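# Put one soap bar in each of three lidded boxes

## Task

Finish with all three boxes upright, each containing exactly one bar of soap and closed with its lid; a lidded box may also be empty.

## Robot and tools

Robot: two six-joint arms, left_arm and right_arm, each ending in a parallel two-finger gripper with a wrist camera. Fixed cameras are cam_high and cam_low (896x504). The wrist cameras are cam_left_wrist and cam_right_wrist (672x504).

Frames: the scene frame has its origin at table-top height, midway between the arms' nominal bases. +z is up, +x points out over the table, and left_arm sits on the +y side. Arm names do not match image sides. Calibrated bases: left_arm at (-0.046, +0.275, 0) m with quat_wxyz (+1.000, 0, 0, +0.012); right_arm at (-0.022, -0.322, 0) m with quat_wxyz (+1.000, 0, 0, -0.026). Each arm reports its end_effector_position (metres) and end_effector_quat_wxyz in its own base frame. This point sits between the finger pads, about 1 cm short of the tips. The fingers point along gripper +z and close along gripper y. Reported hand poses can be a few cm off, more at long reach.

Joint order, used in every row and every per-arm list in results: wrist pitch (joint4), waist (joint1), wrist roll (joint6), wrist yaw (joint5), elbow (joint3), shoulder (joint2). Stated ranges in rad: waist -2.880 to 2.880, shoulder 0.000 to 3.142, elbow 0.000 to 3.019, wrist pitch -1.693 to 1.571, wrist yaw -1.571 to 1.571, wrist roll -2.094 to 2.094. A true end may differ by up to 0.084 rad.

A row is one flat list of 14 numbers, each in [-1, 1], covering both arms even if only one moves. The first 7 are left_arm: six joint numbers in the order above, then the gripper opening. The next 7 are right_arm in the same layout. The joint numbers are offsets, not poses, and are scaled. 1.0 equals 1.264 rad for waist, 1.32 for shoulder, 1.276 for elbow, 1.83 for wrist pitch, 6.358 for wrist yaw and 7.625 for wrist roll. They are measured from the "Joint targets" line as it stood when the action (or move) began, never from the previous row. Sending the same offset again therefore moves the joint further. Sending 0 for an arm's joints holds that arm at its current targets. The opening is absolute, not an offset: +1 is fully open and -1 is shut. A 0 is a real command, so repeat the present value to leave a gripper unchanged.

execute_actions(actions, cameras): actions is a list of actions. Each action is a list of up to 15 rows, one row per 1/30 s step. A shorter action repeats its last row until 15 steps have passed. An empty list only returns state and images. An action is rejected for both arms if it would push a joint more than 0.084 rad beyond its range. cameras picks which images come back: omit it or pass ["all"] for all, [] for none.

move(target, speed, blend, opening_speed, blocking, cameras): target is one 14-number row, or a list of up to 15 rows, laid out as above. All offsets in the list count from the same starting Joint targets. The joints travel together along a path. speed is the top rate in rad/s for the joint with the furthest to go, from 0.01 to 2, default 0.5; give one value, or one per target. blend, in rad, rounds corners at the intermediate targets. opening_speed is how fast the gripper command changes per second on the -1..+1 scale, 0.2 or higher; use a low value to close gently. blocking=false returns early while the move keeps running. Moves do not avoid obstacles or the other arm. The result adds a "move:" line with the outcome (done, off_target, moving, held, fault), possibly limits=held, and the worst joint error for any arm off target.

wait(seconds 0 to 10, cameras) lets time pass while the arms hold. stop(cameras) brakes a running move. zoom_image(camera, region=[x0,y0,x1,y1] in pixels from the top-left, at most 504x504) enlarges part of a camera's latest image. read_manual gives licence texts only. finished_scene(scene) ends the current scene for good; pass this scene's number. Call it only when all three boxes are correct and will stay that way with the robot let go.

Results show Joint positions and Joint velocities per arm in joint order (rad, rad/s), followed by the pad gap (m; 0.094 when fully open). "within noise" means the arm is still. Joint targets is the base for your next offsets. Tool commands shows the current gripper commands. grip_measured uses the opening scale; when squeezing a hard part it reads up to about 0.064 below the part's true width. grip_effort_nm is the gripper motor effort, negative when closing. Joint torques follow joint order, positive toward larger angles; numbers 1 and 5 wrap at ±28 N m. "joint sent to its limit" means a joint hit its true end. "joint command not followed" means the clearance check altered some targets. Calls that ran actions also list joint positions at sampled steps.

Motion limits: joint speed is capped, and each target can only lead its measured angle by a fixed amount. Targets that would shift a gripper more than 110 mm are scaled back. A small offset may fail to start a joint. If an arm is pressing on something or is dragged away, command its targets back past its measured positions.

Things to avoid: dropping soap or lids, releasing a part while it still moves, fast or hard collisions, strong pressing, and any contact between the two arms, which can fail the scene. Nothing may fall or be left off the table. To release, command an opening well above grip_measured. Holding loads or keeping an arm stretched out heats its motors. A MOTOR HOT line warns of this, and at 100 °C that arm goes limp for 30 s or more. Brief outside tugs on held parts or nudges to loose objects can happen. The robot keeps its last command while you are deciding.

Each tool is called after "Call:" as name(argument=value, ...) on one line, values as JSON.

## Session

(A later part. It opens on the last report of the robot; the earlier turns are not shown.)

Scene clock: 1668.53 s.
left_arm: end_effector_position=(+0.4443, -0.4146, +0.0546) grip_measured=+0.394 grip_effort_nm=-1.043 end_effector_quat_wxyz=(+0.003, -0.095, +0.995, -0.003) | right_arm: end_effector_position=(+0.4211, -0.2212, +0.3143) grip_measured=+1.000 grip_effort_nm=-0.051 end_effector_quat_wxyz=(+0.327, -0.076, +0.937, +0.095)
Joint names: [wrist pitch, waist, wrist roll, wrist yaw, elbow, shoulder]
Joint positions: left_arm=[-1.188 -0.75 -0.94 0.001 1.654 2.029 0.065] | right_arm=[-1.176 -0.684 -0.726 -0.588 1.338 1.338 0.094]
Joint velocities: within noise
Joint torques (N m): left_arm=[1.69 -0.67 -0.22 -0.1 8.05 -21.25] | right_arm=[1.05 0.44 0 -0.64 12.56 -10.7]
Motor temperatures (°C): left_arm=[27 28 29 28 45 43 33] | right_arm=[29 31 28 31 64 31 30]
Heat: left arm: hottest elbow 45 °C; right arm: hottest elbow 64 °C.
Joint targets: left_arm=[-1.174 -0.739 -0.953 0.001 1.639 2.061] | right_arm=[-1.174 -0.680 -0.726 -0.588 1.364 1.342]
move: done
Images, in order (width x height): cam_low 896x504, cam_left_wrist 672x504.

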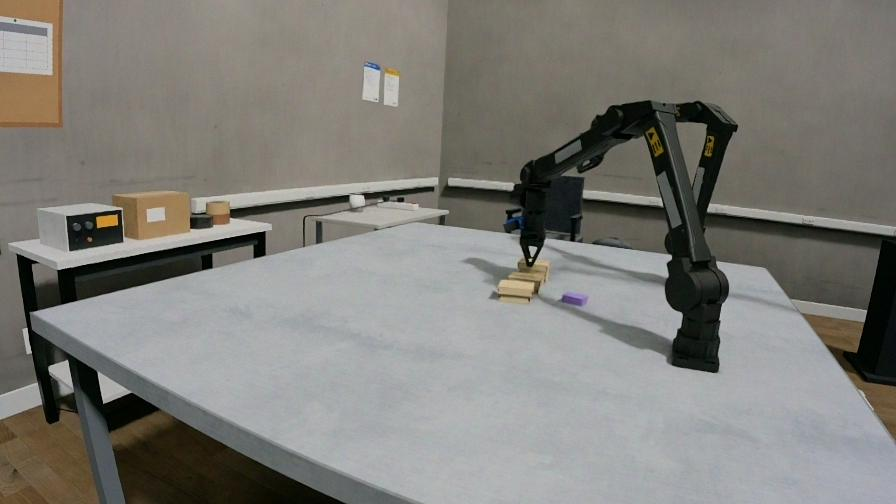

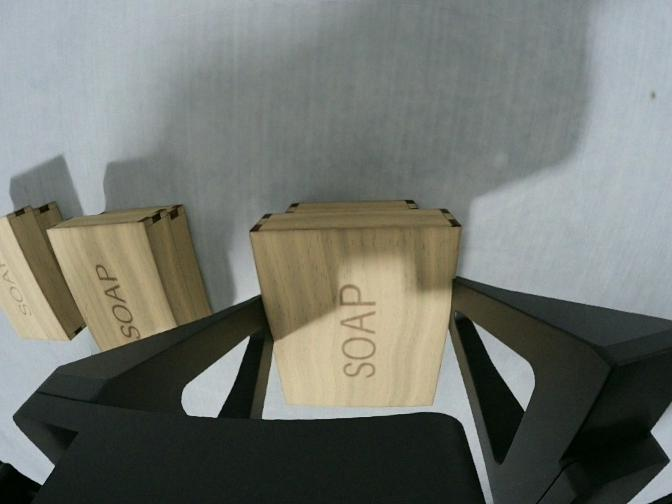

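Call:
move(target=[[-0.028,0,0,0,0.057,-0.0455,0.3,0,0,0,0,0,0,1],[0.0016,0,0,0,-0.009,-0.006,0.3,0,0,0,0,0,0,1]], speed=[0.1,0.04], cameras=["cam_left_wrist","cam_low"])

Call:
zoom_image(camera="cam_low", region=[505, 235, 565, 295])

Call:
zoom_image(camera="cam_left_wrist", region=[220, 160, 480, 420])

Scene clock: 1695.07 s.
left_arm: end_effector_position=(+0.4412, -0.4117, +0.0496) grip_measured=+0.394 grip_effort_nm=-1.033 end_effector_quat_wxyz=(+0.000, -0.095, +0.996, +0.000) | right_arm: end_effector_position=(+0.4211, -0.2212, +0.3143) grip_measured=+1.000 grip_effort_nm=-0.051 end_effector_quat_wxyz=(+0.327, -0.076, +0.937, +0.095)
Joint names: [wrist pitch, waist, wrist roll, wrist yaw, elbow, shoulder]
Joint positions: left_arm=[-1.182 -0.75 -0.94 0.001 1.639 2.028 0.065] | right_arm=[-1.176 -0.684 -0.726 -0.588 1.338 1.338 0.094]
Joint velocities: within noise
Joint torques (N m): left_arm=[1.57 -0.73 -0.22 -0.1 8.39 -21.66] | right_arm=[1.06 0.44 -0.01 -0.65 12.59 -10.64]
Motor temperatures (°C): left_arm=[27 27 29 28 45 43 33] | right_arm=[29 31 28 31 64 31 30]
Heat: left arm: hottest elbow 45 °C; right arm: hottest elbow 64 °C.
Joint targets: left_arm=[-1.171 -0.739 -0.953 0.001 1.628 2.053] | right_arm=[-1.174 -0.680 -0.726 -0.588 1.364 1.342]
move: done
Images, in order (width x height): cam_low 896x504, cam_left_wrist 672x504.

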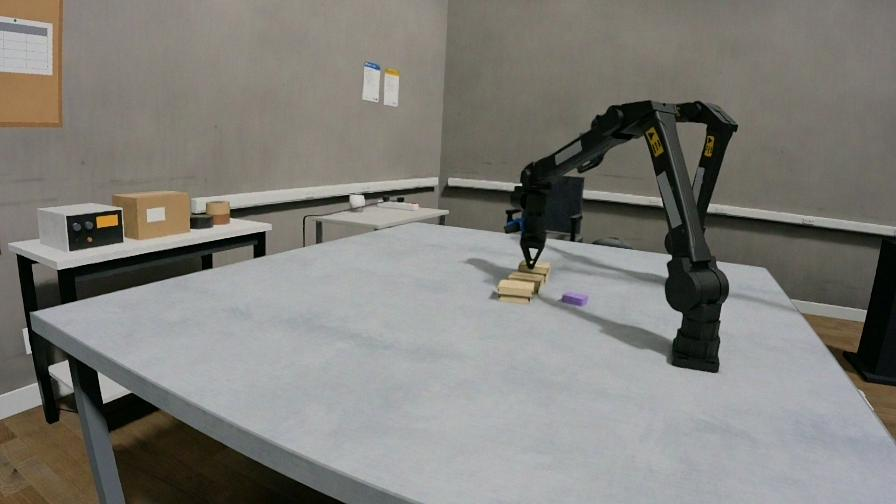

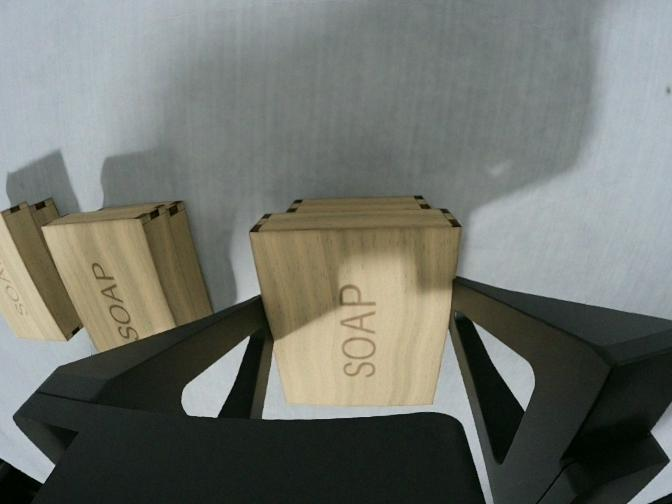

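Scaled by 8.400 from the camera's 896x504 image, which has a finer 1280x720 frame.

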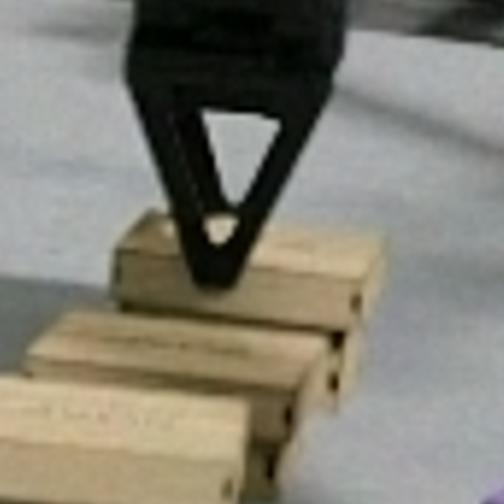

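Scaled by 1.938 from the camera's 672x504 image, which has a finer 960x720 frame.

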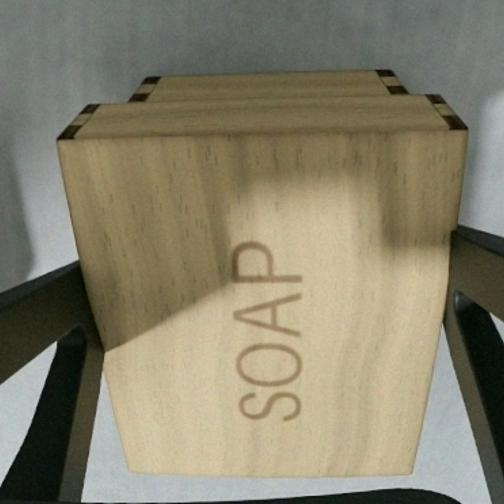

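Call:
move(target=[0.0131,0,0,0,-0.0102,0.0105,0.3,0,0,0,0,0,0,1], speed=0.04, cameras=["cam_left_wrist","cam_low"])

Call:
zoom_image(camera="cam_low", region=[505, 245, 565, 305])

Scene clock: 1703.67 s.
left_arm: end_effector_position=(+0.4412, -0.4117, +0.0419) grip_measured=+0.394 grip_effort_nm=-1.038 end_effector_quat_wxyz=(+0.002, -0.095, +0.995, -0.002) | right_arm: end_effector_position=(+0.4211, -0.2212, +0.3143) grip_measured=+1.000 grip_effort_nm=-0.051 end_effector_quat_wxyz=(+0.327, -0.076, +0.937, +0.095)
Joint names: [wrist pitch, waist, wrist roll, wrist yaw, elbow, shoulder]
Joint positions: left_arm=[-1.158 -0.75 -0.94 0.001 1.625 2.033 0.065] | right_arm=[-1.176 -0.684 -0.726 -0.588 1.338 1.338 0.094]
Joint velocities: within noise
Joint torques (N m): left_arm=[1.46 -0.79 -0.21 -0.1 8.34 -20.72] | right_arm=[1.05 0.44 -0.01 -0.64 12.59 -10.64]
Motor temperatures (°C): left_arm=[27 27 29 28 45 42 33] | right_arm=[29 31 28 31 64 31 30]
Heat: left arm: hottest elbow 45 °C; right arm: hottest elbow 64 °C.
Joint targets: left_arm=[-1.147 -0.739 -0.953 0.001 1.615 2.067] | right_arm=[-1.174 -0.680 -0.726 -0.588 1.364 1.342]
move: done
Images, in order (width x height): cam_low 896x504, cam_left_wrist 672x504.

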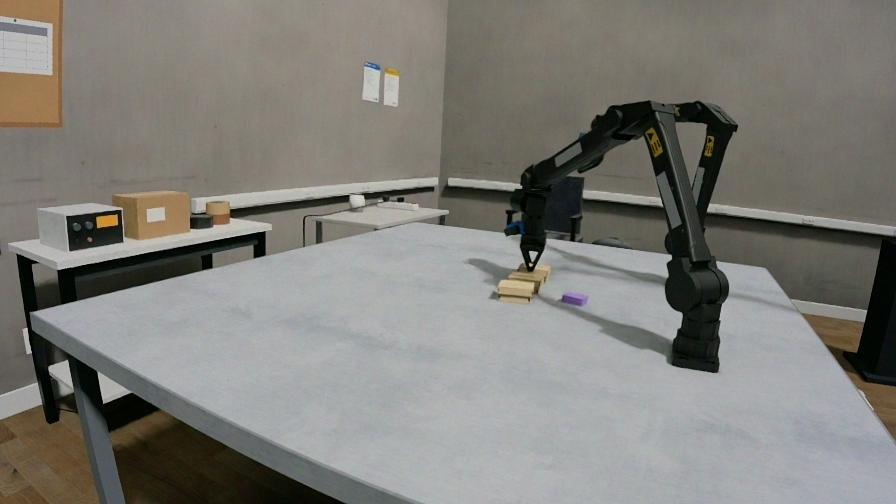

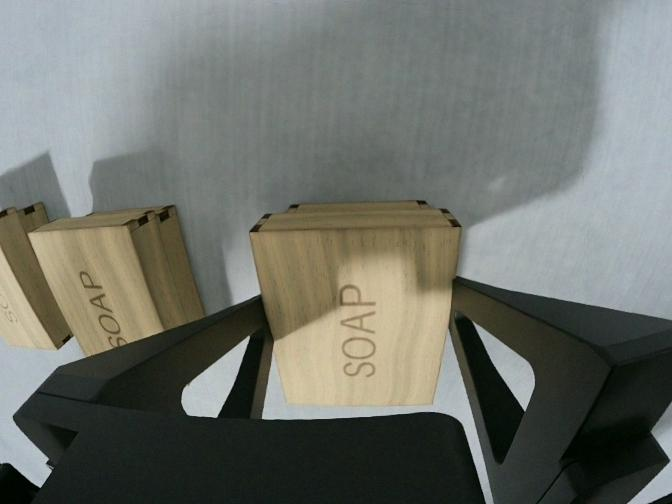

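Scaled by 8.400 from the camera's 896x504 image, which has a finer 1280x720 frame.

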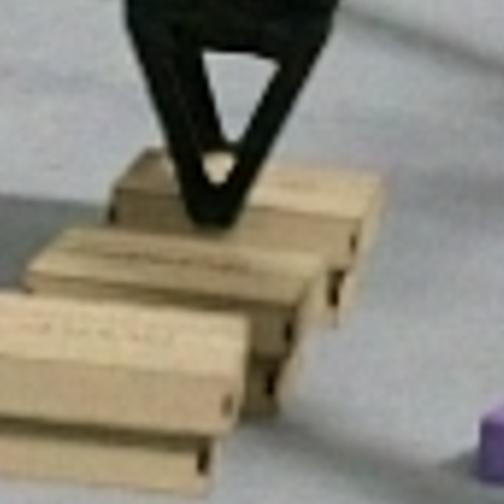

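Call:
move(target=[0.0045,0,0,0,-0.003,0.006,0.3,0,0,0,0,0,0,1], speed=0.03, cameras=[])

Scene clock: 1712.50 s.
left_arm: end_effector_position=(+0.4415, -0.4120, +0.0396) grip_measured=+0.394 grip_effort_nm=-1.033 end_effector_quat_wxyz=(+0.001, -0.095, +0.995, -0.002) | right_arm: end_effector_position=(+0.4211, -0.2212, +0.3143) grip_measured=+1.000 grip_effort_nm=-0.051 end_effector_quat_wxyz=(+0.327, -0.076, +0.937, +0.095)
Joint names: [wrist pitch, waist, wrist roll, wrist yaw, elbow, shoulder]
Joint positions: left_arm=[-1.154 -0.75 -0.94 0.001 1.625 2.037 0.065] | right_arm=[-1.176 -0.684 -0.726 -0.588 1.338 1.338 0.094]
Joint velocities: within noise
Joint torques (N m): left_arm=[1.73 -0.73 -0.22 -0.1 7.98 -19.9] | right_arm=[1.06 0.44 0 -0.64 12.57 -10.7]
Motor temperatures (°C): left_arm=[27 27 29 28 44 42 33] | right_arm=[29 31 28 31 64 31 30]
Heat: left arm: hottest elbow 44 °C; right arm: hottest elbow 64 °C.
Joint targets: left_arm=[-1.138 -0.739 -0.953 0.001 1.611 2.074] | right_arm=[-1.174 -0.680 -0.726 -0.588 1.364 1.342]
move: off_target (left_arm); left_arm: the shoulder is farthest, 0.038 rad from its target
No camera images: "cameras" was empty.

Seated (~.040). Release, rise, look.

Call:
move(target=[-0.008,0,0,0,0.005,-0.010,0.9,0,0,0,0,0,0,1], opening_speed=0.6, speed=0.05, cameras=[])

Call:
move(target=[[-0.05,0,0,0,0.08,-0.04,0.9,0,0,0,0,0,0,1],[-0.14,0,0,0,0.17,-0.12,0.9,0,0,0,0,0,0,1]], speed=[0.12,0.35], blend=0.02, cameras=["cam_left_wrist","cam_low"])

Call:
zoom_image(camera="cam_low", region=[485, 245, 565, 315])

Scene clock: 1723.80 s.
left_arm: end_effector_position=(+0.4415, -0.4120, +0.0396) grip_measured=+0.897 grip_effort_nm=0.134 end_effector_quat_wxyz=(+0.001, -0.095, +0.995, -0.002) | right_arm: end_effector_position=(+0.4211, -0.2212, +0.3143) grip_measured=+1.000 grip_effort_nm=-0.051 end_effector_quat_wxyz=(+0.327, -0.076, +0.937, +0.095)
Joint names: [wrist pitch, waist, wrist roll, wrist yaw, elbow, shoulder]
Joint positions: left_arm=[-1.154 -0.75 -0.94 0.001 1.625 2.037 0.089] | right_arm=[-1.176 -0.684 -0.726 -0.588 1.338 1.338 0.094]
Joint velocities: within noise
Joint torques (N m): left_arm=[1.13 -0.73 -0.21 -0.1 8.55 -21.66] | right_arm=[1.06 0.5 -0.01 -0.65 12.57 -10.7]
Motor temperatures (°C): left_arm=[27 27 29 28 44 41 33] | right_arm=[29 31 28 31 64 31 30]
Heat: left arm: hottest elbow 44 °C; right arm: hottest elbow 64 °C.
Joint targets: left_arm=[-1.153 -0.739 -0.953 0.001 1.617 2.061] | right_arm=[-1.174 -0.680 -0.726 -0.588 1.364 1.342]
move: done
No camera images: "cameras" was empty.

Scene clock: 1725.73 s.
left_arm: end_effector_position=(+0.4418, -0.4122, +0.1810) grip_measured=+0.897 grip_effort_nm=0.134 end_effector_quat_wxyz=(+0.022, -0.095, +0.995, -0.025) | right_arm: end_effector_position=(+0.4211, -0.2212, +0.3143) grip_measured=+1.000 grip_effort_nm=-0.056 end_effector_quat_wxyz=(+0.327, -0.076, +0.937, +0.095)
Joint names: [wrist pitch, waist, wrist roll, wrist yaw, elbow, shoulder]
Joint positions: left_arm=[-1.398 -0.75 -0.94 0.001 1.792 1.899 0.089] | right_arm=[-1.176 -0.684 -0.726 -0.588 1.338 1.338 0.094]
Joint velocities: within noise
Joint torques (N m): left_arm=[0.69 -0.79 -0.21 -0.1 13.98 -22.36] | right_arm=[1.05 0.44 -0.01 -0.65 12.59 -10.64]
Motor temperatures (°C): left_arm=[27 27 29 28 44 41 33] | right_arm=[29 31 28 31 64 31 30]
Heat: left arm: hottest elbow 44 °C; right arm: hottest elbow 64 °C.
Joint targets: left_arm=[-1.409 -0.739 -0.953 0.001 1.834 1.903] | right_arm=[-1.174 -0.680 -0.726 -0.588 1.364 1.342]
move: off_target (left_arm); left_arm: the elbow is farthest, 0.042 rad from its target
Images, in order (width x height): cam_low 896x504, cam_left_wrist 672x504.

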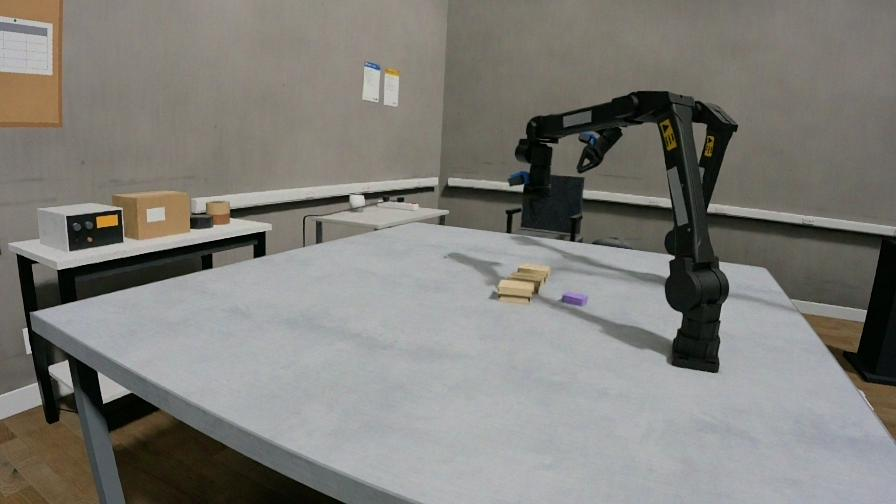

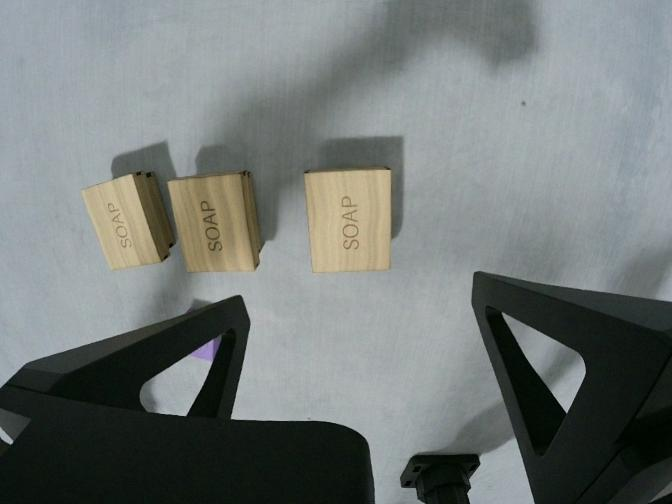

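Scaled by 6.300 from the camera's 896x504 image, which has a finer 1280x720 frame.

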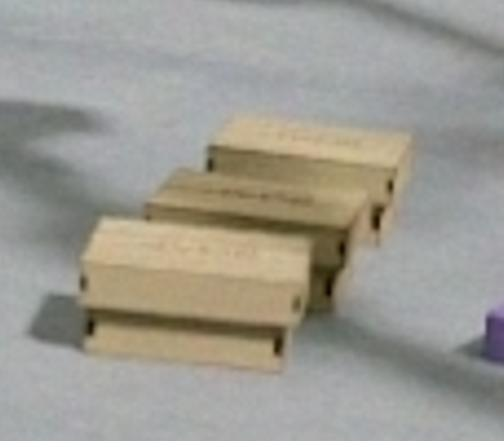

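Call:
finished_scene(scene=2)

The scene is finished: the task was done.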